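# Move the ball tray from its holder onto the block

## Task

Take the tray holding the balls out of its holder and put it down at the centre of the block. The tray must sit flat, all three balls must still be inside it, and the toggles on both cords must lie outside the tray.

## Robot and tools

Robot: two arms, left_arm and right_arm, each a six-joint arm ending in a sixteen-motor four-finger hand. right_arm has a right hand and left_arm a mirrored left hand. Cameras: cam_high, cam_low, cam_left_wrist, cam_right_wrist, each 672x504. A camera stand sits behind the arms. Loose objects may get nudged now and then without warning.

Scene frame: the origin is at table-top height, halfway between the nominal arm bases. +z points up, +x points out over the table, and left_arm is on the +y side (image left and right do not follow these names). The measured bases are left_arm (-0.053, +0.513, 0) m and right_arm (-0.016, -0.507, 0) m. Reported positions, quaternions (wxyz) and velocities use the scene frame. They can be off by a few centimetres, more at long reach.

Hand point axes (right hand): +z runs along the straight fingers toward the tips. +x runs across the palm away from the thumb; on the left hand +x points toward the thumb. The palm face is at y = -0.062, and fingers curl toward +y. Straight fingertips reach about z = +0.12. A rigid mast near the wrist (x +0.05 to +0.10, z -0.16 to -0.11, y up to +0.06; x sign flipped on the left hand) can collide with things.

The row: execute_actions and move both use rows of 48 numbers, each in [-1, 1]. One row always covers both arms, in this order:
- left_arm dx, dy, dz, rx, ry, rz
- left hand: 16 motor numbers, then current_limit, then speed
- right_arm: the same 24 numbers in the same order

Pose numbers in a row: dx to rz are an offset, not a pose. They count from that arm's Hand target as it stood when the action or move began, along that Hand target's own axes. A value of 1.0 means 0.6 m of travel or 180 degrees of turn. rx, ry, rz form one rotation vector. Every row in an action counts from the same starting Hand target, so sending the same offset again moves the arm further. Six zeros keep that arm at its Hand target. Per control step, the commanded orientation is clipped to within 32 degrees of the measured one.

Hand numbers in a row: the 16 motors come in this order: index_mcp, index_abd, index_pip, index_dip, middle_mcp, middle_abd, middle_pip, middle_dip, ring_mcp, ring_abd, ring_pip, ring_dip, thumb_cmc, thumb_axl, thumb_mcp, thumb_ipl. Each is an absolute goal angle, scaled between the hinge's two stops. Moving toward -1 curls the finger. Straight is about +0.75 for _mcp, 0.00 for _abd, +0.58 for _pip and +0.70 for _dip. For the thumb, straight is +0.71 for cmc, +0.68 for axl, +0.23 for mcp and +0.17 for ipl. Lowering thumb_cmc swings the thumb round in front of the palm.

Hand settings in a row: current_limit maps -1..+1 linearly onto 0..550 mA. speed sets the goal rate to (speed+1)/2 of 8.5 rad/s. Both start at +0.4 and -0.6. Zeros in the hand slots are real goals, so to leave a hand unchanged, copy back its hand_goal, hand_current_limit and hand_speed.

execute_actions(actions, cameras): actions is a list of actions. Each action holds up to 15 rows, one per 1/30 s, and a short table keeps repeating its final row. An empty list returns images. cameras is a list of names, ["all"], or []. An unknown name rejects the call.

move(target, speed, blend, stop_force, zero, blocking, cameras):
- target: one 48-number row or a list of up to 15 rows. Every row's offsets count from the same starting Hand targets. The arms travel in straight lines, end together, and take 0.5 to 10 s.
- speed: m/s, 0.002 to 3.6, default 0.25; turning is capped at twice this in rad/s.
- blend: corner rounding in metres for lists.
- stop_force: 3 to 120 N. It ends an arm's path when the wrist senses that much resistance. Do not rely on it while the hand rotates, and leave it out when pulling away from a contact.
- zero: defaults to true and re-zeroes the sensor before the move.
- blocking=false returns after about 0.5 s; it cannot be combined with stop_force.
- The result adds a move: line giving the ending (done, off_target, moving, held, fault) and any limits (paced = pose clipped, held = steps withheld). Paths do not avoid obstacles or the other arm, and avoid paths near an arm's own base.

Other tools:
- wait(seconds 0 to 10): holds the last commands.
- stop(): brakes a running move.
- zoom_image(camera, region [x0,y0,x1,y1] px, at most 504x504): enlarges part of that camera's newest image.
- zero_wrist_force(arm): re-zeroes that arm's wrist sensor.
- read_manual(section): returns licence text only.
- finished_scene(): ends the scene for good. The goal must then hold with the robot idle.

Results per arm:
- end_effector_position and quaternion, Hand target (the base for the next offsets), joint positions and torques.
- Wrist force and torque along the hand's axes, plus a peak line.
- hand_goal, hand_measured, hand_current_ma (positive pushes toward -1) and hand_state, listed in motor order. hand_state is one of moving, goal, blocked or overload.
- "within noise" means the arm is still.
- A hand point often stops short of its Hand target. The next command asks for it again; if it still falls short, add the gap as an offset.

What to avoid:
- Contact torque at joint limits (wrists about 21 N m) or an outside force of roughly 150 N: either stops the arm for 10 s. Arms are stiff, so a target just past firm contact can trigger this.
- Hitting the table or fixed objects hard.
- Any contact or pinching between the two arms, including one hand closing on the other's fingers.
- A finger motor held at 495 mA or more for 5 s: it shuts down for 10 s.
- Motor heating from long loads or stretched poses; MOTOR HOT warns at 70 °C and the brakes lock at 85 °C.
- Dropping or tipping the tray, spilling balls, or letting anything fall off the table.
- Slams and needless speed: fast moves overshoot and strike harder.

Each tool is called in YAML: its name, and indented under it one key for each argument.

## Session

execute_actions:
  actions: []

Scene clock: 0.00 s.
left_arm: end_effector_position=(+0.2150, +0.2100, +0.2450) hand_goal=(+0.754, +0.000, +0.576, +0.696, +0.754, +0.000, +0.576, +0.696, +0.754, +0.000, +0.576, +0.696, +0.714, +0.678, +0.226, +0.168) hand_measured=(+0.754, +0.000, +0.576, +0.696, +0.754, +0.000, +0.576, +0.696, +0.754, +0.000, +0.576, +0.696, +0.714, +0.678, +0.226, +0.168) hand_current_ma=(+0, +0, +0, +0, +0, +0, +0, +0, +0, +0, +0, +0, +0, +0, +0, +0) hand_state=(goal, goal, goal, goal, goal, goal, goal, goal, goal, goal, goal, goal, goal, goal, goal, goal) hand_current_limit=0.40 hand_speed=-0.60 end_effector_quat_wxyz=(+0.284, +0.476, +0.735, -0.390) | right_arm: end_effector_position=(+0.4335, +0.2141, +0.2224) hand_goal=(+0.754, +0.000, +0.576, +0.696, +0.754, +0.000, +0.576, +0.696, +0.754, +0.000, +0.576, +0.696, +0.714, +0.678, +0.226, +0.168) hand_measured=(+0.754, +0.000, +0.576, +0.696, +0.754, +0.000, +0.576, +0.696, +0.754, +0.000, +0.576, +0.696, +0.714, +0.678, +0.226, +0.168) hand_current_ma=(+0, +0, +0, +0, +0, +0, +0, +0, +0, +0, +0, +0, +0, +0, +0, +0) hand_state=(goal, goal, goal, goal, goal, goal, goal, goal, goal, goal, goal, goal, goal, goal, goal, goal) hand_current_limit=0.40 hand_speed=-0.60 end_effector_quat_wxyz=(-0.273, +0.468, +0.841, +0.000)
Joint positions: left_arm=[3.118 -0.816 -2.518 -1.236 0.57 -0.534] | right_arm=[0.727 -0.813 0.82 -1.391 -1.046 0.148]
Joint velocities: within noise
Joint torques (N m): no reading
Wrist force (N): no reading
Wrist torque (N m): no reading
Wrist force, peak (N): no reading
Hand target: left_arm +0.2150, +0.2100, +0.2450; +0.284, +0.476, +0.735, -0.390 | right_arm +0.4335, +0.2141, +0.2224; -0.273, +0.468, +0.841, +0.000

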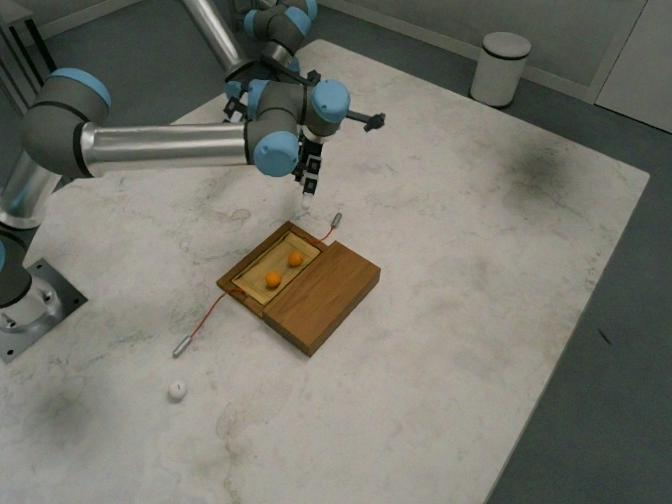

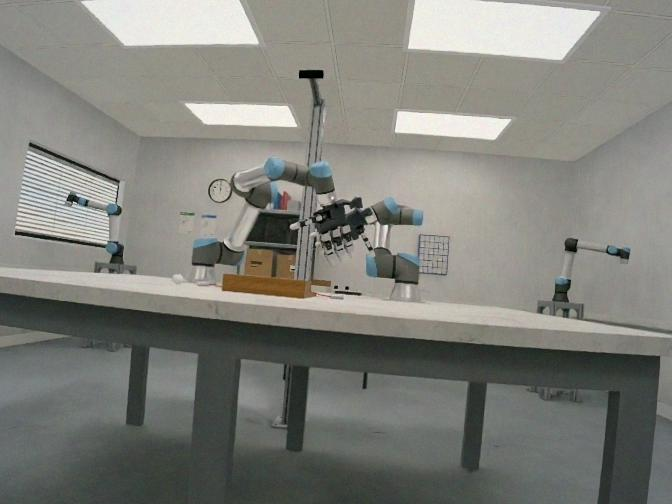

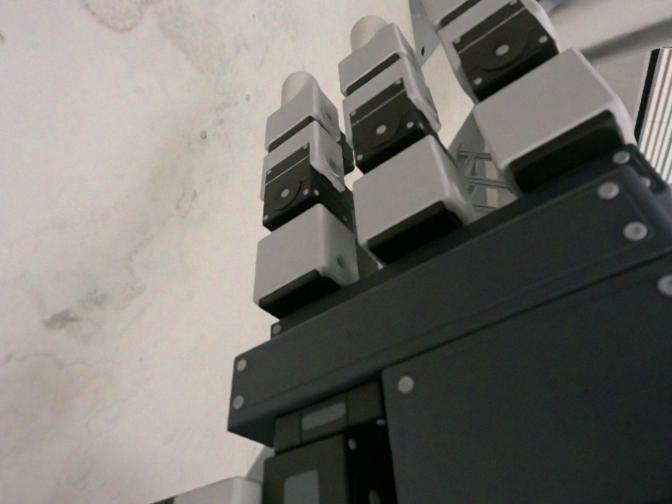

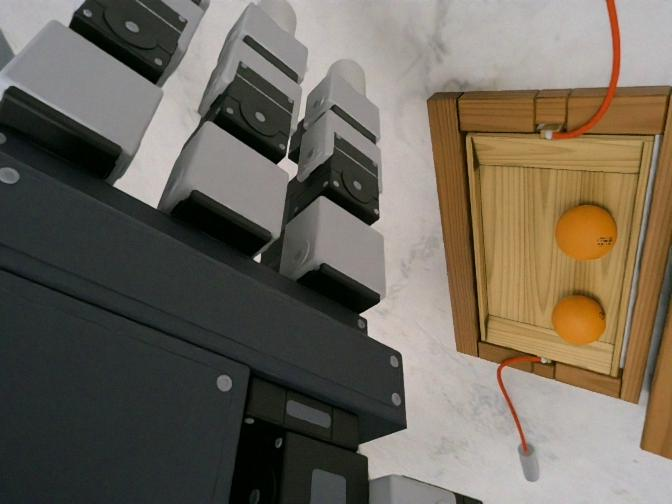

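zoom_image:
  camera: "cam_high"
  region: [140, 190, 400, 420]

zoom_image:
  camera: "cam_high"
  region: [210, 200, 390, 360]

zoom_image:
  camera: "cam_right_wrist"
  region: [400, 0, 672, 504]

zoom_image:
  camera: "cam_low"
  region: [140, 240, 400, 340]

Scaled by 1.938 from the camera's 672x504 image, which has a finer 960x720 frame.

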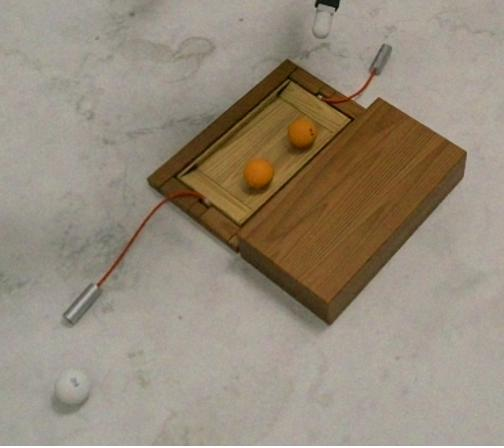

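Scaled by 2.800 from the camera's 672x504 image, which has a finer 960x720 frame.

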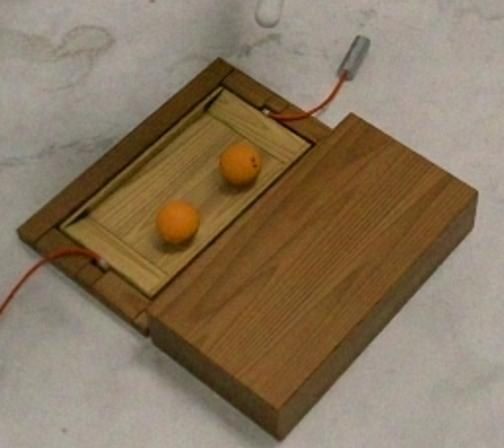

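Scaled by 1.000.

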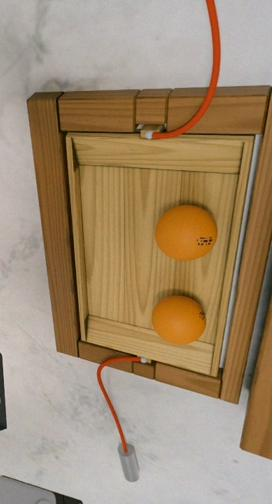

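Scaled by 1.938 from the camera's 672x504 image, which has a finer 960x720 frame.

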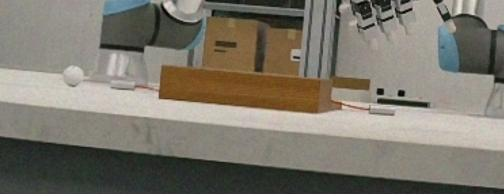

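move:
  target:
    - [0,0,0,0,0,0,0.754,0,0.576,0.696,0.754,0,0.576,0.696,0.754,0,0.576,0.696,0.714,0.678,0.226,0.168,0.4,-0.6,-0.0248,-0.1622,-0.2197,0,0,0,0.562,0,-0.445,0.696,0.562,0,-0.445,0.696,0.562,0,-0.445,0.696,-0.671,0.678,0.5,-0.27,0.4,-0.6]
    - [0,0,0,0,0,0,0.754,0,0.576,0.696,0.754,0,0.576,0.696,0.754,0,0.576,0.696,0.714,0.678,0.226,0.168,0.4,-0.6,-0.6443,-0.6997,-0.3530,0.1661,-0.1661,-0.7966,0.562,0,-0.445,0.696,0.562,0,-0.445,0.696,0.562,0,-0.445,0.696,-0.671,0.678,0.5,-0.27,0.4,-0.6]
  blend: 0.05
  speed: 0.35
  cameras: ["all"]

Scene clock: 306.10 s.
left_arm: end_effector_position=(+0.2150, +0.2100, +0.2450) hand_goal=(+0.754, +0.000, +0.576, +0.696, +0.754, +0.000, +0.576, +0.696, +0.754, +0.000, +0.576, +0.696, +0.714, +0.678, +0.226, +0.168) hand_measured=(+0.752, +0.000, +0.576, +0.696, +0.752, +0.000, +0.576, +0.696, +0.752, +0.000, +0.576, +0.696, +0.714, +0.678, +0.226, +0.168) hand_current_ma=(-1, +0, +0, +0, -1, +0, +0, +0, -1, +0, +0, +0, +0, +0, +0, +0) hand_state=(goal, goal, goal, goal, goal, goal, goal, goal, goal, goal, goal, goal, goal, goal, goal, goal) hand_current_limit=0.40 hand_speed=-0.60 end_effector_quat_wxyz=(+0.284, +0.476, +0.735, -0.390) | right_arm: end_effector_position=(+0.3607, -0.3801, +0.3325) hand_goal=(+0.562, +0.000, -0.444, +0.696, +0.562, +0.000, -0.444, +0.696, +0.562, +0.000, -0.444, +0.696, -0.670, +0.678, +0.500, -0.270) hand_measured=(+0.564, +0.000, -0.438, +0.696, +0.564, +0.000, -0.438, +0.696, +0.564, +0.000, -0.436, +0.696, -0.668, +0.678, +0.492, -0.270) hand_current_ma=(+0, +0, +3, +0, +0, +0, +3, +0, +0, +0, +4, +0, +0, +0, -7, +0) hand_state=(goal, goal, goal, goal, goal, goal, goal, goal, goal, goal, goal, goal, goal, goal, goal, goal) hand_current_limit=0.40 hand_speed=-0.60 end_effector_quat_wxyz=(+0.000, +0.708, -0.707, -0.001)
Joint positions: left_arm=[3.118 -0.816 -2.518 -1.236 0.57 -0.534] | right_arm=[-0.09 -1.657 1.718 -1.63 -1.57 -3.206]
Joint torques (N m): left_arm=[0.3 -5.06 29.23 3.08 -1.63 -0.03] | right_arm=[1.23 -12.92 -38.47 -0.81 -1.96 -1.1]
Wrist force (N): left_arm=[0.0 0.1 0.1] | right_arm=[-0.4 -0.7 0.1]
Wrist torque (N m): left_arm=[0.01 0.00 0.00] | right_arm=[0.03 0.04 0.22]
Wrist force, peak (N): left_arm=[0.4 0.2 0.5] | right_arm=[0.5 2.0 2.6]
Hand target: left_arm +0.2150, +0.2100, +0.2450; +0.284, +0.476, +0.735, -0.390 | right_arm +0.3607, -0.3801, +0.3325; +0.000, +0.708, -0.707, -0.001
Off the commanded pose: left_arm 0.000 m, 0 deg | right_arm 0.000 m, 0 deg.
move: done
camera_calibration:
cam_right_wrist: T_world_to_cam=[[-0.651436, 0.757557, -0.0416972, 0.575677], [0.470536, 0.446512, 0.761067, -0.308835], [0.59517, 0.476167, -0.647332, 0.300034], [0, 0, 0, 1]] pos_world=[0.341764, -0.441076, 0.45327]

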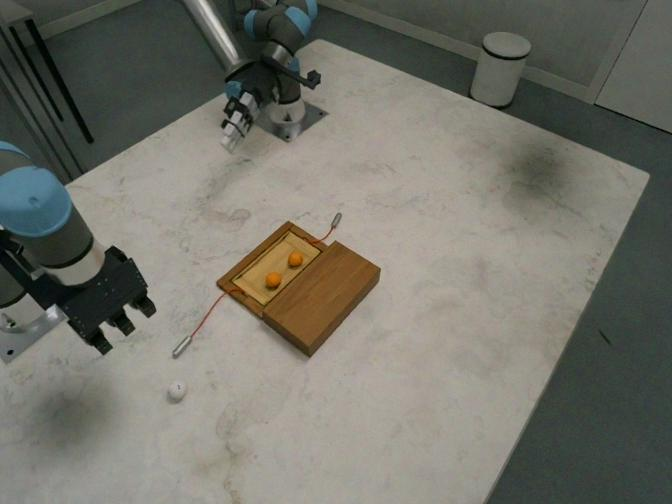

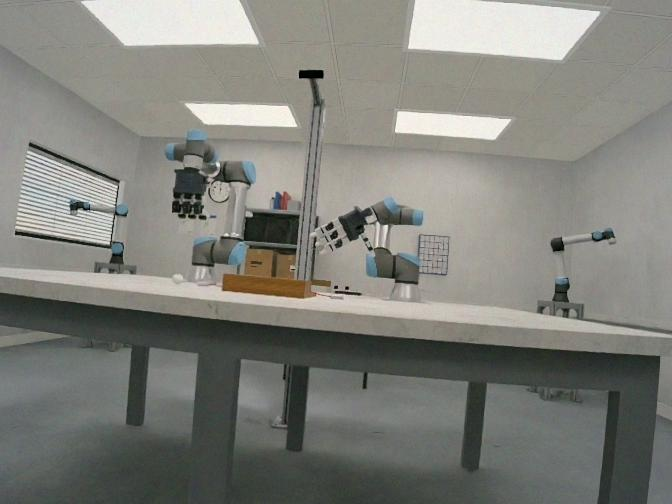

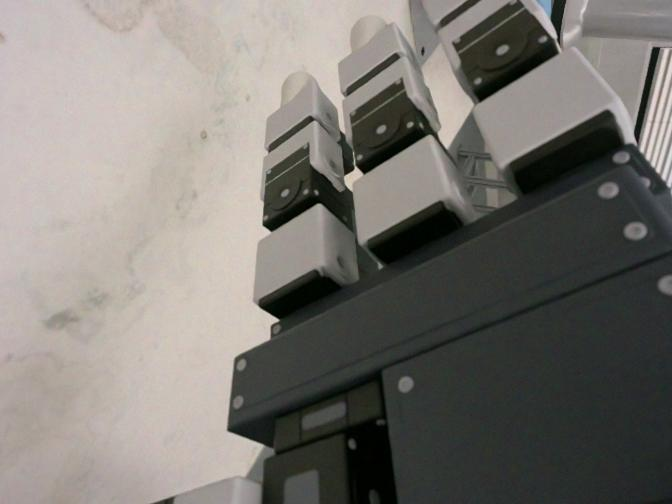

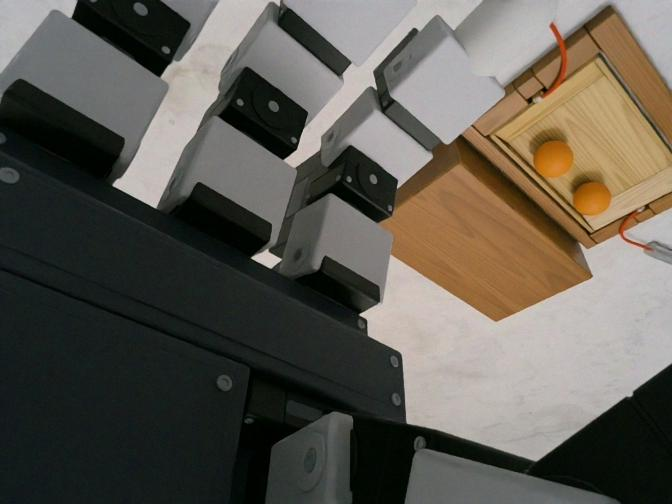

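move:
  target: [-0.1967,0.3432,-0.013,-0.2113,-0.4602,-0.502,0.342,0,-0.299,0.696,0.616,0,-0.007,0.696,0.616,0,-0.007,0.696,-0.504,0.678,0.337,-0.135,0.4,-0.6,0.03,-0.2288,0.2375,0.4167,0,0,0.562,0,-0.445,0.696,0.562,0,-0.445,0.696,0.562,0,-0.445,0.696,-0.671,0.678,0.5,-0.27,0.4,-0.6]
  speed: 0.3
  cameras: ["all"]

Scene clock: 366.33 s.
left_arm: end_effector_position=(+0.4498, +0.2099, +0.2801) hand_goal=(+0.342, +0.000, -0.298, +0.696, +0.616, +0.000, -0.006, +0.696, +0.616, +0.000, -0.006, +0.696, -0.504, +0.678, +0.338, -0.134) hand_measured=(+0.338, +0.000, -0.294, +0.696, +0.610, +0.000, -0.004, +0.696, +0.610, +0.000, -0.004, +0.696, -0.502, +0.678, +0.334, -0.132) hand_current_ma=(-3, +0, +3, +0, -9, +0, +1, +0, -7, +0, +1, +0, +1, +0, -6, +2) hand_state=(goal, goal, goal, goal, goal, goal, goal, goal, goal, goal, goal, goal, goal, goal, goal, goal) hand_current_limit=0.40 hand_speed=-0.60 end_effector_quat_wxyz=(-0.431, +0.561, -0.561, +0.431) | right_arm: end_effector_position=(+0.4978, -0.3979, +0.1897) hand_goal=(+0.562, +0.000, -0.444, +0.696, +0.562, +0.000, -0.444, +0.696, +0.562, +0.000, -0.444, +0.696, -0.670, +0.678, +0.500, -0.270) hand_measured=(+0.558, +0.000, -0.442, +0.696, +0.558, +0.000, -0.442, +0.696, +0.558, +0.000, -0.440, +0.696, -0.668, +0.678, +0.494, -0.270) hand_current_ma=(-2, +0, +1, +0, -2, +0, +1, +0, -2, +0, +1, +0, +0, +0, -4, +0) hand_state=(goal, goal, goal, goal, goal, goal, goal, goal, goal, goal, goal, goal, goal, goal, goal, goal) hand_current_limit=0.40 hand_speed=-0.60 end_effector_quat_wxyz=(-0.431, +0.562, -0.561, +0.430)
Joint positions: left_arm=[2.737 -1.726 -2.129 0.43 1.972 -3.255] | right_arm=[-0.181 -1.374 2.444 -3.945 -1.42 -3.182]
Joint torques (N m): left_arm=[7.53 34.51 11.29 2.27 1.87 -1.28] | right_arm=[6.63 -26.06 -24.9 -5.37 -1.79 -1.17]
Wrist force (N): left_arm=[0.6 -0.5 0.8] | right_arm=[-0.9 -1.6 1.5]
Wrist torque (N m): left_arm=[0.09 0.09 0.08] | right_arm=[-0.24 0.08 0.05]
Wrist force, peak (N): left_arm=[1.0 -1.8 1.4] | right_arm=[-0.8 -1.7 1.9]
Hand target: left_arm +0.4498, +0.2100, +0.2801; -0.431, +0.561, -0.561, +0.431 | right_arm +0.4978, -0.3979, +0.1898; -0.431, +0.562, -0.561, +0.430
Off the commanded pose: left_arm 0.000 m, 0 deg | right_arm 0.000 m, 0 deg.
move: done
camera_calibration:
cam_left_wrist: T_world_to_cam=[[0.115201, 0.795757, 0.594558, -0.426183], [-0.583269, -0.430307, 0.688936, 0.110731], [0.804068, -0.426154, 0.414569, -0.268075], [0, 0, 0, 1]] pos_world=[0.329233, 0.272546, 0.288239]
cam_right_wrist: T_world_to_cam=[[-0.129057, 0.758567, -0.638687, 0.526109], [-0.61352, 0.444925, 0.652407, 0.302878], [0.779062, 0.476045, 0.407975, -0.157259], [0, 0, 0, 1]] pos_world=[0.376234, -0.458985, 0.202577]

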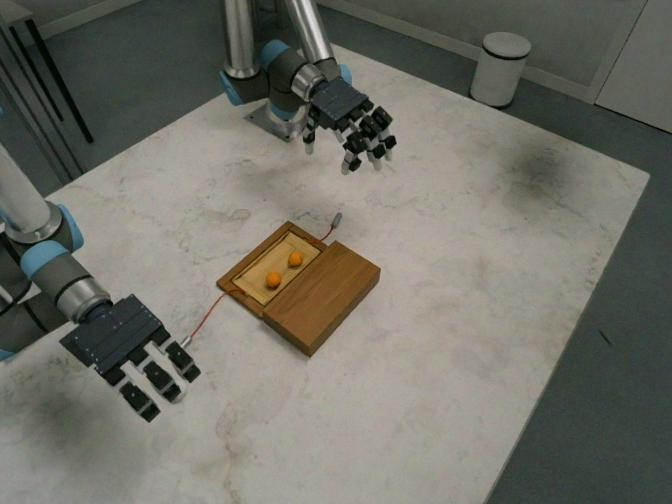

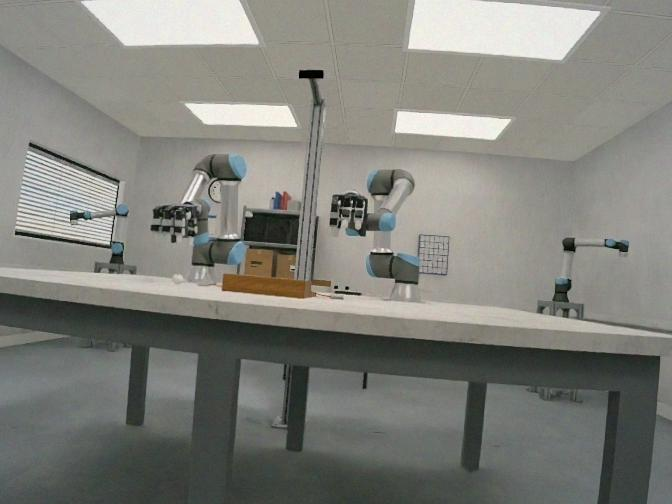

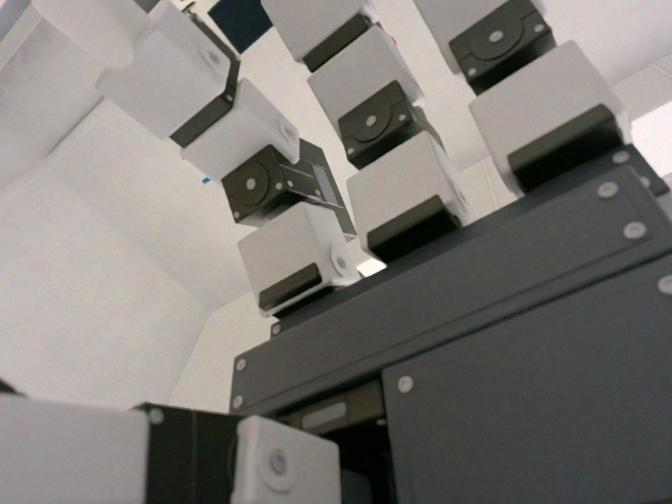

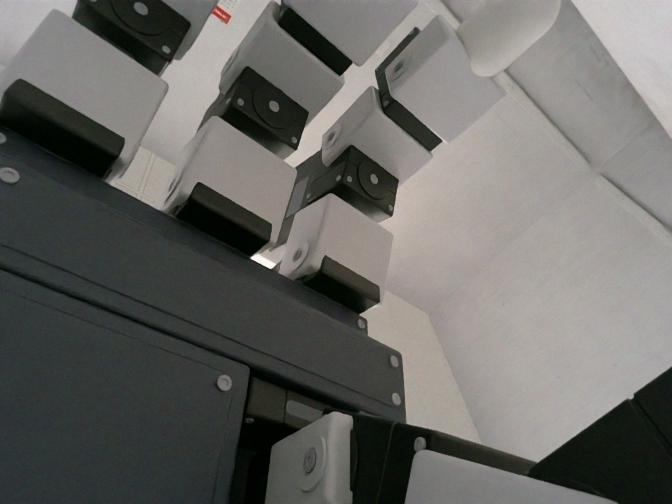

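zoom_image:
  camera: "cam_high"
  region: [40, 280, 240, 430]

zoom_image:
  camera: "cam_high"
  region: [240, 40, 440, 190]

Scaled by 2.520 from the camera's 672x504 image, which has a finer 960x720 frame.

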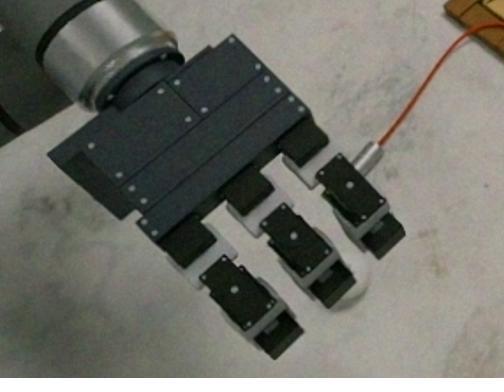

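Scaled by 2.520 from the camera's 672x504 image, which has a finer 960x720 frame.

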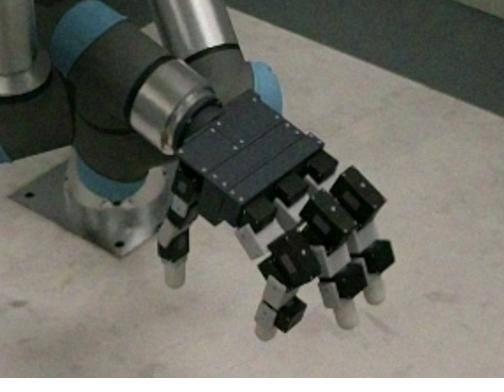

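move:
  target: [0,0,0,0,0,0,0.342,0,-0.299,0.696,0.616,0,-0.007,0.696,0.616,0,-0.007,0.696,-0.504,0.678,0.337,-0.135,0.4,-0.6,0,0.2315,0.062,0,0,0,0.562,0,-0.445,0.696,0.562,0,-0.445,0.696,0.562,0,-0.445,0.696,-0.671,0.678,0.5,-0.27,0.4,-0.6]
  speed: 0.12
  cameras: ["cam_high","cam_right_wrist","cam_low"]

zoom_image:
  camera: "cam_high"
  region: [80, 300, 240, 430]

zoom_image:
  camera: "cam_low"
  region: [120, 220, 240, 310]

Scene clock: 404.63 s.
left_arm: end_effector_position=(+0.4498, +0.2100, +0.2801) hand_goal=(+0.342, +0.000, -0.298, +0.696, +0.616, +0.000, -0.006, +0.696, +0.616, +0.000, -0.006, +0.696, -0.504, +0.678, +0.338, -0.134) hand_measured=(+0.338, +0.000, -0.294, +0.696, +0.610, +0.000, -0.004, +0.696, +0.610, +0.000, -0.004, +0.696, -0.502, +0.678, +0.334, -0.132) hand_current_ma=(-3, +0, +3, +0, -9, +0, +1, +0, -7, +0, +1, +0, +1, +0, -6, +2) hand_state=(goal, goal, goal, goal, goal, goal, goal, goal, goal, goal, goal, goal, goal, goal, goal, goal) hand_current_limit=0.40 hand_speed=-0.60 end_effector_quat_wxyz=(-0.431, +0.561, -0.561, +0.431) | right_arm: end_effector_position=(+0.4977, -0.3978, +0.0461) hand_goal=(+0.562, +0.000, -0.444, +0.696, +0.562, +0.000, -0.444, +0.696, +0.562, +0.000, -0.444, +0.696, -0.670, +0.678, +0.500, -0.270) hand_measured=(+0.556, +0.000, -0.442, +0.696, +0.556, +0.000, -0.442, +0.696, +0.556, +0.000, -0.440, +0.696, -0.668, +0.678, +0.494, -0.270) hand_current_ma=(-2, +0, +1, +0, -2, +0, +1, +0, -2, +0, +1, +0, +0, +0, -3, +0) hand_state=(goal, goal, goal, goal, goal, goal, goal, goal, goal, goal, goal, goal, goal, goal, goal, goal) hand_current_limit=0.40 hand_speed=-0.60 end_effector_quat_wxyz=(-0.431, +0.562, -0.561, +0.430)
Joint positions: left_arm=[2.737 -1.726 -2.129 0.43 1.972 -3.255] | right_arm=[-0.181 -0.857 2.446 -4.464 -1.421 -3.182]
Joint torques (N m): left_arm=[7.05 34.96 10.49 1.29 0.94 -0.79] | right_arm=[6.09 -25.81 10.72 -3.03 -0.86 1.51]
Wrist force (N): left_arm=[0.5 -0.4 0.7] | right_arm=[-0.7 -1.5 1.4]
Wrist torque (N m): left_arm=[0.12 0.11 0.06] | right_arm=[-0.26 0.03 0.02]
Wrist force, peak (N): left_arm=[0.8 -0.8 0.8] | right_arm=[-0.4 -3.3 1.1]
Hand target: left_arm +0.4498, +0.2100, +0.2801; -0.431, +0.561, -0.561, +0.431 | right_arm +0.4976, -0.3978, +0.0460; -0.431, +0.562, -0.561, +0.430
Off the commanded pose: left_arm 0.000 m, 0 deg | right_arm 0.000 m, 0 deg.
move: done
camera_calibration:
cam_right_wrist: T_world_to_cam=[[-0.128791, 0.758477, -0.638847, 0.434197], [-0.61376, 0.445036, 0.652106, 0.396787], [0.778917, 0.476084, 0.408206, -0.0985729], [0, 0, 0, 1]] pos_world=[0.376232, -0.458984, 0.0588765]
Images, in order (width x height): cam_high 672x504, cam_low 672x504, cam_right_wrist 672x504.

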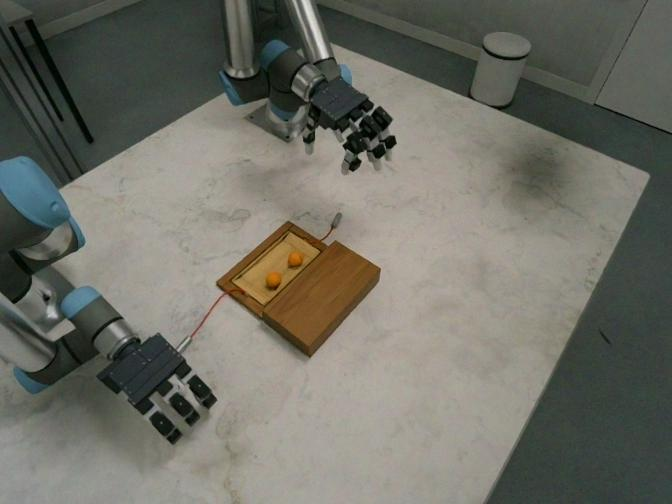

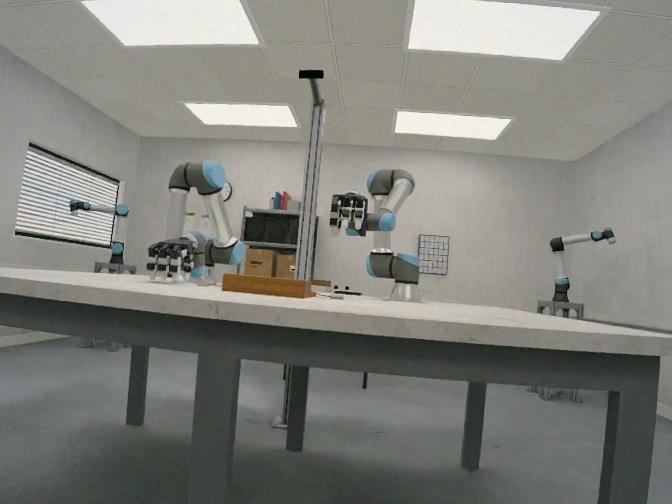

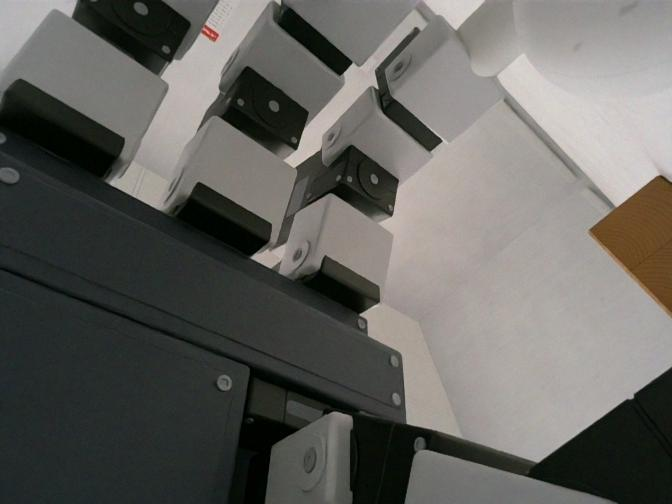

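Scaled by 3.150 from the camera's 672x504 image, which has a finer 960x720 frame.

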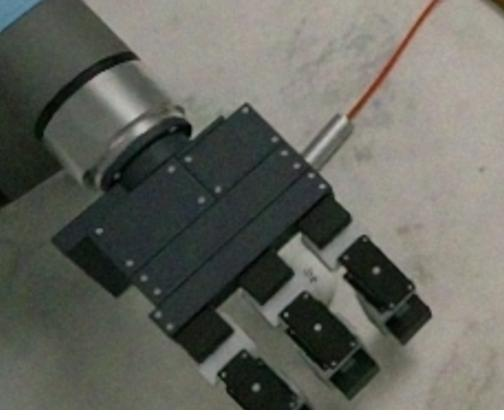

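Scaled by 4.200 from the camera's 672x504 image, which has a finer 960x720 frame.

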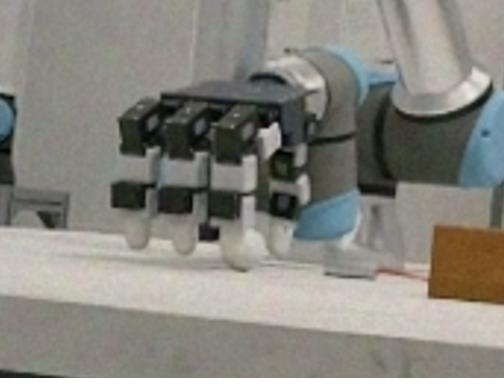

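zoom_image:
  camera: "cam_high"
  region: [150, 360, 220, 430]

zoom_image:
  camera: "cam_low"
  region: [140, 250, 200, 290]

Scaled by 7.200 from the camera's 672x504 image, which has a finer 960x720 frame.

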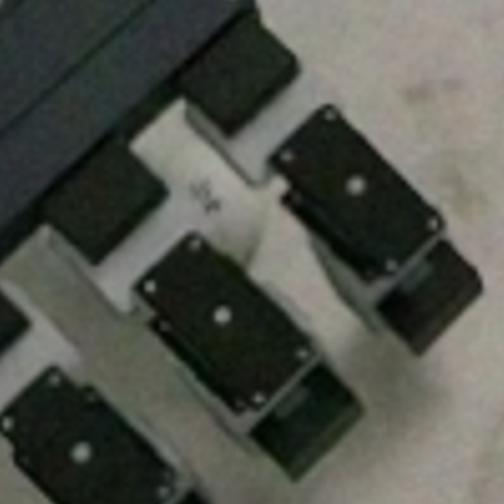

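Scaled by 8.400 from the camera's 672x504 image, which has a finer 960x720 frame.

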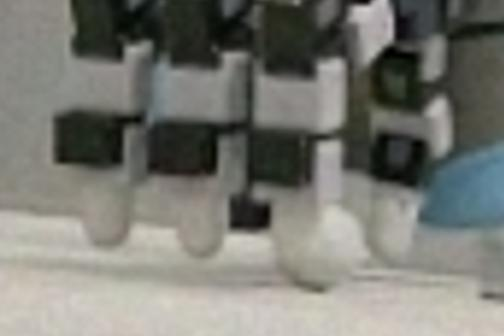

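move:
  target: [0,0,0,0,0,0,0.342,0,-0.299,0.696,0.616,0,-0.007,0.696,0.616,0,-0.007,0.696,-0.504,0.678,0.337,-0.135,0.4,-0.6,0,0,0,0,0,0,0.068,0,-0.445,0.696,0.068,0,-0.445,0.696,0.562,0,-0.445,0.696,-0.671,0.678,0.09,-0.27,0.0,-0.9]
  cameras: ["cam_high","cam_right_wrist","cam_low"]

zoom_image:
  camera: "cam_high"
  region: [150, 350, 230, 430]

zoom_image:
  camera: "cam_low"
  region: [140, 240, 210, 290]

Scene clock: 446.87 s.
left_arm: end_effector_position=(+0.4498, +0.2100, +0.2801) hand_goal=(+0.342, +0.000, -0.298, +0.696, +0.616, +0.000, -0.006, +0.696, +0.616, +0.000, -0.006, +0.696, -0.504, +0.678, +0.338, -0.134) hand_measured=(+0.338, +0.000, -0.294, +0.696, +0.610, +0.000, -0.004, +0.696, +0.610, +0.000, -0.004, +0.696, -0.502, +0.678, +0.334, -0.132) hand_current_ma=(-3, +0, +3, +0, -9, +0, +1, +0, -7, +0, +1, +0, +1, +0, -6, +2) hand_state=(goal, goal, goal, goal, goal, goal, goal, goal, goal, goal, goal, goal, goal, goal, goal, goal) hand_current_limit=0.40 hand_speed=-0.60 end_effector_quat_wxyz=(-0.431, +0.561, -0.561, +0.431) | right_arm: end_effector_position=(+0.4976, -0.3978, +0.0460) hand_goal=(+0.068, +0.000, -0.444, +0.696, +0.068, +0.000, -0.444, +0.696, +0.562, +0.000, -0.444, +0.696, -0.670, +0.678, +0.090, -0.270) hand_measured=(+0.150, +0.004, -0.426, +0.702, +0.150, -0.004, -0.428, +0.702, +0.556, +0.000, -0.440, +0.696, -0.668, +0.678, +0.196, -0.250) hand_current_ma=(+185, +1, +14, +3, +190, -1, +13, +3, -2, +0, +1, +0, +0, +0, +275, +30) hand_state=(blocked, goal, goal, goal, blocked, goal, goal, goal, goal, goal, goal, goal, goal, goal, blocked, blocked) hand_current_limit=0.00 hand_speed=-0.90 end_effector_quat_wxyz=(-0.431, +0.562, -0.561, +0.430)
Joint positions: left_arm=[2.737 -1.726 -2.129 0.43 1.972 -3.255] | right_arm=[-0.181 -0.857 2.446 -4.465 -1.421 -3.182]
Joint torques (N m): left_arm=[7.17 35.1 11.32 3.99 -0.64 0.09] | right_arm=[7.34 -23.94 8.53 -4.46 1.97 -1.27]
Wrist force (N): left_arm=[0.5 -0.7 0.5] | right_arm=[-0.8 -4.6 1.4]
Wrist torque (N m): left_arm=[0.08 0.09 0.08] | right_arm=[-0.37 0.05 -0.01]
Wrist force, peak (N): left_arm=[0.8 -0.5 1.0] | right_arm=[-0.8 -4.6 1.4]
Hand target: left_arm +0.4498, +0.2100, +0.2801; -0.431, +0.561, -0.561, +0.431 | right_arm +0.4976, -0.3978, +0.0460; -0.431, +0.562, -0.561, +0.430
Off the commanded pose: left_arm 0.000 m, 0 deg | right_arm 0.000 m, 0 deg.
move: done
camera_calibration:
cam_right_wrist: T_world_to_cam=[[-0.12883, 0.758506, -0.638805, 0.43421], [-0.613751, 0.444987, 0.652148, 0.396698], [0.778918, 0.476083, 0.408206, -0.0984955], [0, 0, 0, 1]] pos_world=[0.376133, -0.458984, 0.0588765]
Images, in order (width x height): cam_high 672x504, cam_low 672x504, cam_right_wrist 672x504.

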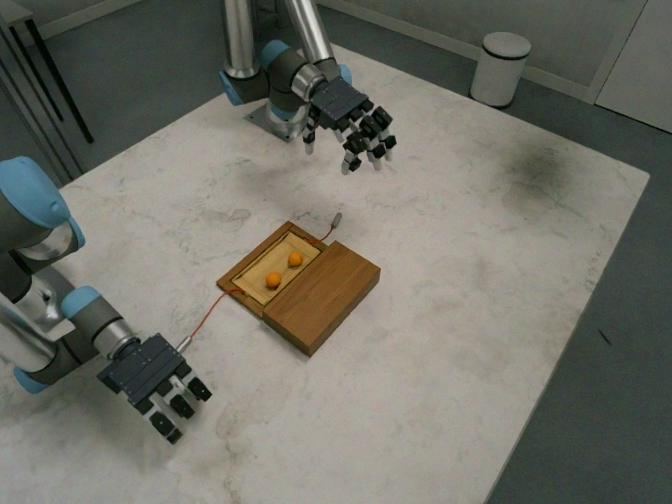

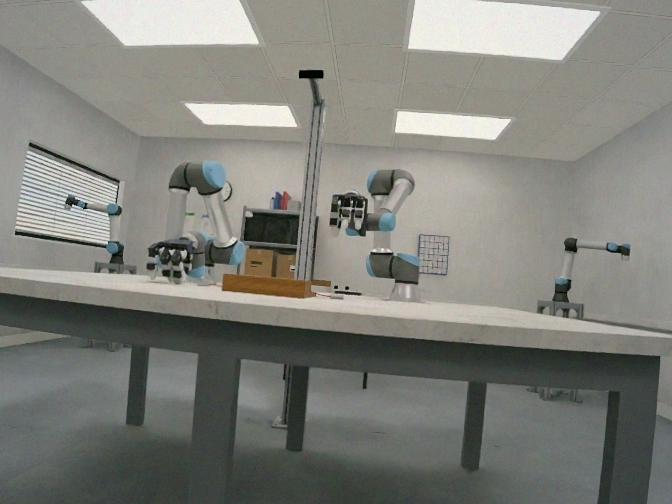

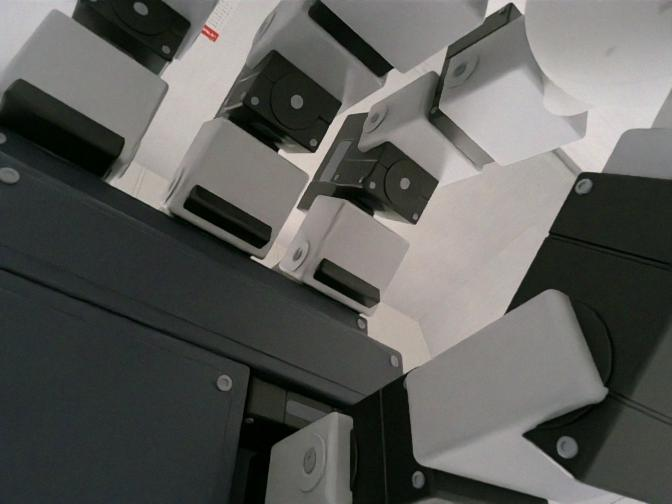

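Scaled by 6.300 from the camera's 672x504 image, which has a finer 960x720 frame.

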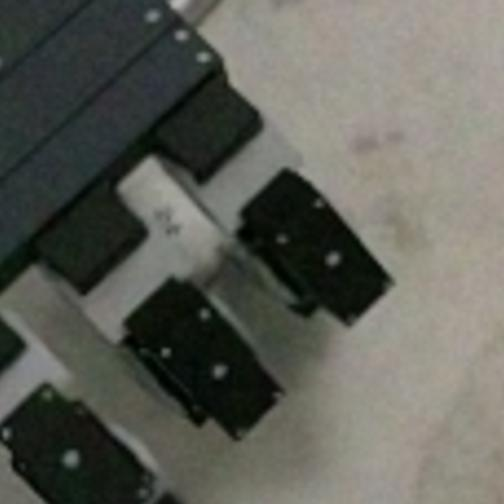

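Scaled by 7.200 from the camera's 672x504 image, which has a finer 960x720 frame.

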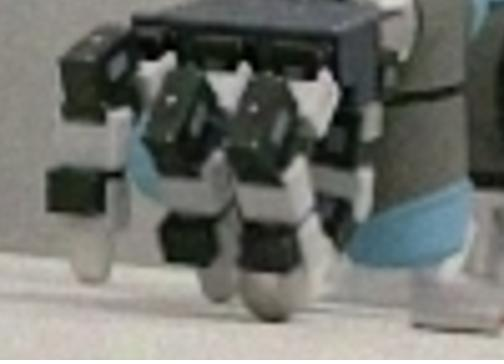

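zoom_image:
  camera: "cam_low"
  region: [210, 260, 350, 310]

zoom_image:
  camera: "cam_high"
  region: [210, 215, 340, 325]

Scaled by 3.600 from the camera's 672x504 image, which has a finer 960x720 frame.

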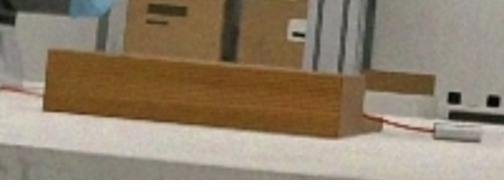

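Scaled by 3.877 from the camera's 672x504 image, which has a finer 960x720 frame.

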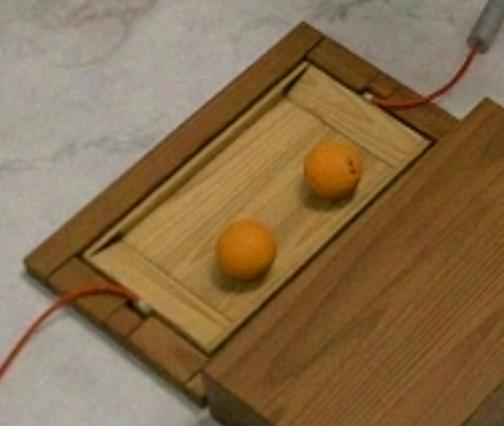

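move:
  target:
    - [0,0,0,0,0,0,0.342,0,-0.299,0.696,0.616,0,-0.007,0.696,0.616,0,-0.007,0.696,-0.504,0.678,0.337,-0.135,0.4,-0.6,0,-0.1997,-0.0535,0,0,0,0.068,0,-0.445,0.696,0.068,0,-0.445,0.696,0.959,0,0.577,0.696,-0.671,0.678,0.09,-0.27,0.0,-0.9]
    - [0,0,0,0,0,0,0.342,0,-0.299,0.696,0.616,0,-0.007,0.696,0.616,0,-0.007,0.696,-0.504,0.678,0.337,-0.135,0.4,-0.6,-0.6413,-0.1623,-0.193,0,0,0,0.068,0,-0.445,0.696,0.068,0,-0.445,0.696,0.959,0,0.577,0.696,-0.671,0.678,0.09,-0.27,0.0,-0.9]
  blend: [0.03,0]
  speed: 0.22
  cameras: ["cam_high","cam_right_wrist","cam_low"]

zoom_image:
  camera: "cam_high"
  region: [180, 180, 380, 330]

zoom_image:
  camera: "cam_low"
  region: [210, 200, 350, 310]

Scene clock: 529.17 s.
left_arm: end_effector_position=(+0.4498, +0.2100, +0.2801) hand_goal=(+0.342, +0.000, -0.298, +0.696, +0.616, +0.000, -0.006, +0.696, +0.616, +0.000, -0.006, +0.696, -0.504, +0.678, +0.338, -0.134) hand_measured=(+0.338, +0.000, -0.294, +0.696, +0.610, +0.000, -0.004, +0.696, +0.610, +0.000, -0.004, +0.696, -0.502, +0.678, +0.334, -0.132) hand_current_ma=(-3, +0, +3, +0, -9, +0, +1, +0, -7, +0, +1, +0, +1, +0, -6, +2) hand_state=(goal, goal, goal, goal, goal, goal, goal, goal, goal, goal, goal, goal, goal, goal, goal, goal) hand_current_limit=0.40 hand_speed=-0.60 end_effector_quat_wxyz=(-0.431, +0.561, -0.561, +0.431) | right_arm: end_effector_position=(+0.4106, -0.0132, +0.1702) hand_goal=(+0.068, +0.000, -0.444, +0.696, +0.068, +0.000, -0.444, +0.696, +0.960, +0.000, +0.578, +0.696, -0.670, +0.678, +0.090, -0.270) hand_measured=(+0.144, +0.006, -0.422, +0.706, +0.146, -0.004, -0.422, +0.706, +0.936, +0.000, +0.570, +0.696, -0.668, +0.678, +0.196, -0.248) hand_current_ma=(+169, +2, +21, +5, +173, -1, +20, +6, -25, +0, -5, +0, +0, +0, +275, +35) hand_state=(blocked, goal, blocked, goal, blocked, goal, blocked, goal, blocked, goal, goal, goal, goal, goal, blocked, blocked) hand_current_limit=0.00 hand_speed=-0.90 end_effector_quat_wxyz=(-0.431, +0.562, -0.561, +0.430)
Joint positions: left_arm=[2.737 -1.726 -2.129 0.43 1.972 -3.255] | right_arm=[0.836 -1.023 1.916 -3.642 -2.393 -2.847]
Joint torques (N m): left_arm=[6.86 35.73 10.92 4.04 -1.27 1.12] | right_arm=[6.56 -56.98 -28.36 -0.56 -2.19 0.49]
Wrist force (N): left_arm=[0.4 -0.4 0.8] | right_arm=[-0.7 -1.4 1.5]
Wrist torque (N m): left_arm=[0.11 0.11 0.06] | right_arm=[-0.13 0.00 -0.06]
Wrist force, peak (N): left_arm=[0.5 -0.8 1.0] | right_arm=[-1.1 -4.7 1.5]
Hand target: left_arm +0.4498, +0.2100, +0.2801; -0.431, +0.561, -0.561, +0.431 | right_arm +0.4106, -0.0132, +0.1703; -0.431, +0.562, -0.561, +0.430
Off the commanded pose: left_arm 0.000 m, 0 deg | right_arm 0.000 m, 0 deg.
move: done
camera_calibration:
cam_right_wrist: T_world_to_cam=[[-0.128985, 0.758473, -0.638812, 0.210651], [-0.613724, 0.44494, 0.652205, 0.0910796], [0.778913, 0.476179, 0.408103, -0.264426], [0, 0, 0, 1]] pos_world=[0.289033, -0.0743842, 0.183077]
Images, in order (width x height): cam_high 672x504, cam_low 672x504, cam_right_wrist 672x504.

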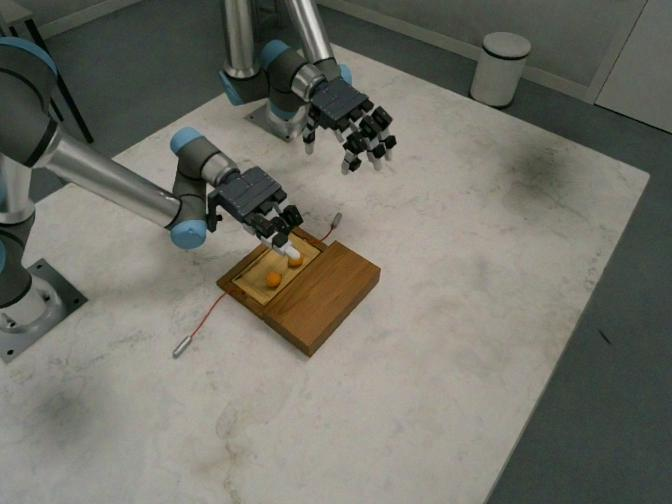

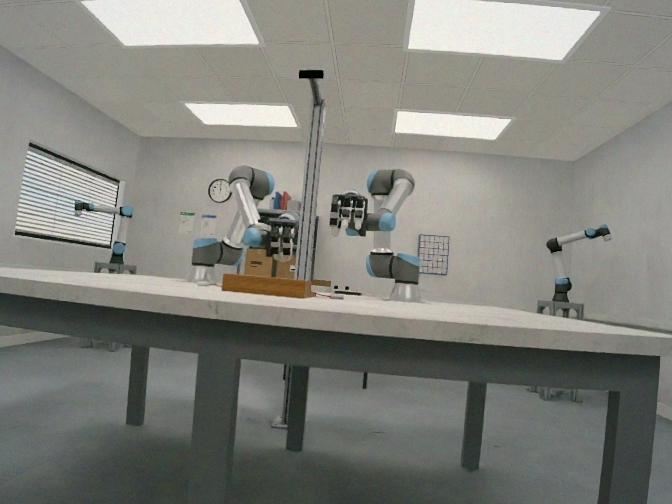

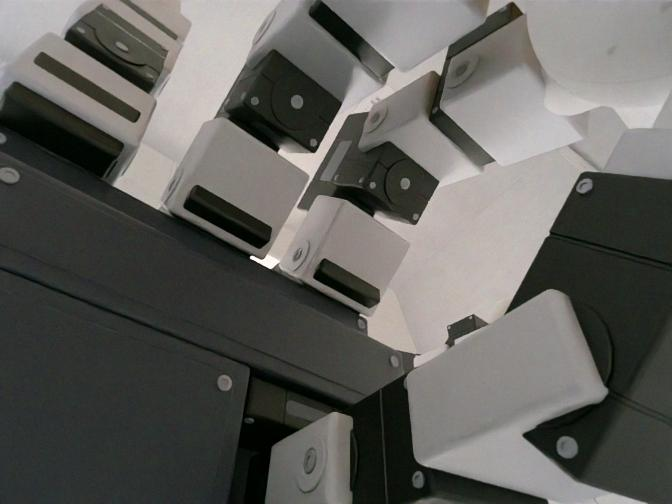

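Scaled by 2.520 from the camera's 672x504 image, which has a finer 960x720 frame.

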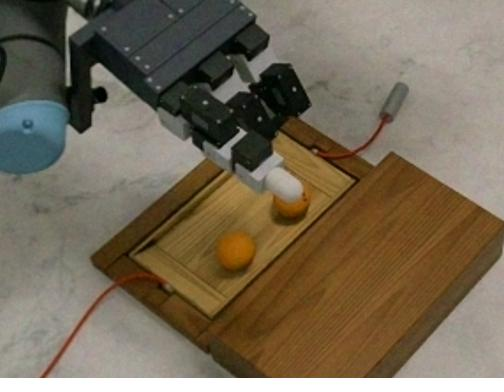

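Scaled by 3.600 from the camera's 672x504 image, which has a finer 960x720 frame.

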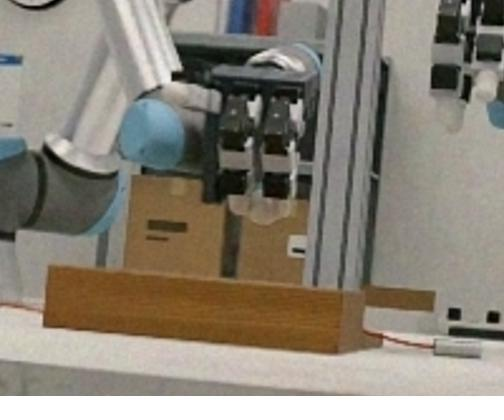

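move:
  target:
    - [0,0,0,0,0,0,0.342,0,-0.299,0.696,0.616,0,-0.007,0.696,0.616,0,-0.007,0.696,-0.504,0.678,0.337,-0.135,0.4,-0.6,0,0.1695,0.0455,0,0,0,0.068,0,-0.445,0.696,0.068,0,-0.445,0.696,0.959,0,0.577,0.696,-0.671,0.678,0.09,-0.27,0.0,-0.9]
    - [0,0,0,0,0,0,0.342,0,-0.299,0.696,0.616,0,-0.007,0.696,0.616,0,-0.007,0.696,-0.504,0.678,0.337,-0.135,0.4,-0.6,0,0.1695,0.0455,0,0,0,0.17,0,-0.445,0.696,0.17,0,-0.445,0.696,0.959,0,0.577,0.696,-0.671,0.678,0.5,-0.27,0.0,-0.8]
  speed: 0.12
  cameras: ["cam_high","cam_right_wrist"]

zoom_image:
  camera: "cam_high"
  region: [200, 190, 350, 320]

Scene clock: 550.90 s.
left_arm: end_effector_position=(+0.4498, +0.2100, +0.2801) hand_goal=(+0.342, +0.000, -0.298, +0.696, +0.616, +0.000, -0.006, +0.696, +0.616, +0.000, -0.006, +0.696, -0.504, +0.678, +0.338, -0.134) hand_measured=(+0.338, +0.000, -0.294, +0.696, +0.610, +0.000, -0.004, +0.696, +0.610, +0.000, -0.004, +0.696, -0.502, +0.678, +0.334, -0.132) hand_current_ma=(-3, +0, +3, +0, -9, +0, +1, +0, -7, +0, +1, +0, +1, +0, -6, +2) hand_state=(goal, goal, goal, goal, goal, goal, goal, goal, goal, goal, goal, goal, goal, goal, goal, goal) hand_current_limit=0.40 hand_speed=-0.60 end_effector_quat_wxyz=(-0.431, +0.561, -0.561, +0.431) | right_arm: end_effector_position=(+0.4105, -0.0132, +0.0650) hand_goal=(+0.170, +0.000, -0.444, +0.696, +0.170, +0.000, -0.444, +0.696, +0.960, +0.000, +0.578, +0.696, -0.670, +0.678, +0.500, -0.270) hand_measured=(+0.170, +0.004, -0.442, +0.700, +0.166, -0.002, -0.438, +0.700, +0.938, +0.000, +0.570, +0.696, -0.668, +0.678, +0.494, -0.268) hand_current_ma=(+0, +1, +1, +1, -1, -1, +2, +1, -22, +0, -4, +0, +0, +0, -4, +1) hand_state=(goal, goal, goal, goal, goal, goal, goal, goal, blocked, goal, goal, goal, goal, goal, goal, goal) hand_current_limit=0.00 hand_speed=-0.80 end_effector_quat_wxyz=(-0.431, +0.562, -0.561, +0.430)
Joint positions: left_arm=[2.737 -1.726 -2.129 0.43 1.972 -3.255] | right_arm=[0.836 -0.8 1.919 -3.868 -2.393 -2.847]
Joint torques (N m): left_arm=[6.47 34.68 11.47 4.16 -1.56 1.16] | right_arm=[5.16 -44.76 -1.69 -4.65 0.96 1.98]
Wrist force (N): left_arm=[0.6 -0.6 0.7] | right_arm=[-0.9 -2.1 1.0]
Wrist torque (N m): left_arm=[0.10 0.09 0.08] | right_arm=[-0.09 0.07 -0.02]
Wrist force, peak (N): left_arm=[0.9 -0.6 0.9] | right_arm=[-0.1 -8.4 -0.9]
Hand target: left_arm +0.4498, +0.2100, +0.2801; -0.431, +0.561, -0.561, +0.431 | right_arm +0.4105, -0.0132, +0.0650; -0.431, +0.562, -0.561, +0.430
Off the commanded pose: left_arm 0.000 m, 0 deg | right_arm 0.000 m, 0 deg.
move: done
camera_calibration:
cam_right_wrist: T_world_to_cam=[[-0.128819, 0.758512, -0.6388, 0.143313], [-0.613703, 0.445017, 0.652172, 0.159588], [0.778957, 0.476045, 0.408175, -0.221491], [0, 0, 0, 1]] pos_world=[0.288933, -0.0742842, 0.0778766]
Images, in order (width x height): cam_high 672x504, cam_right_wrist 672x504.

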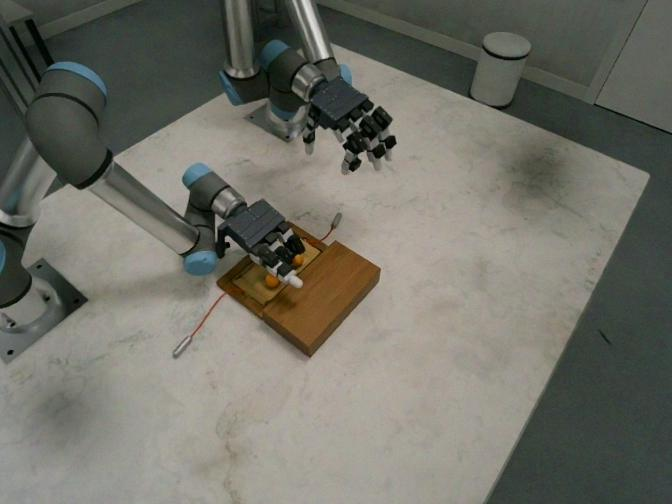

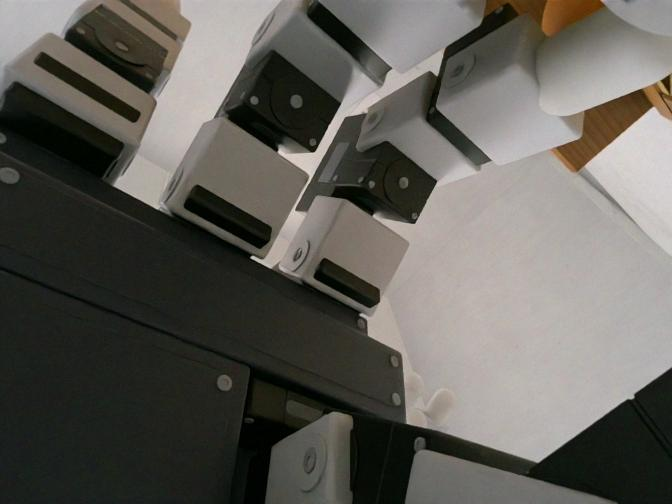

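Scaled by 3.360 from the camera's 672x504 image, which has a finer 960x720 frame.

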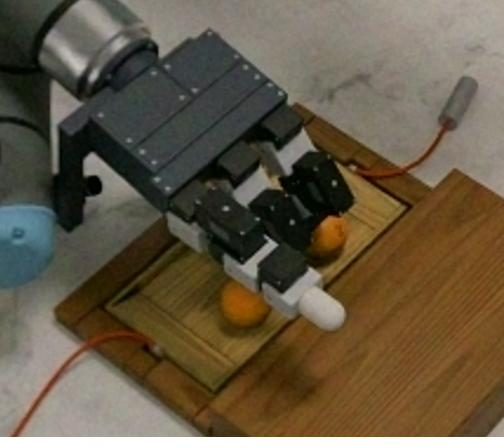

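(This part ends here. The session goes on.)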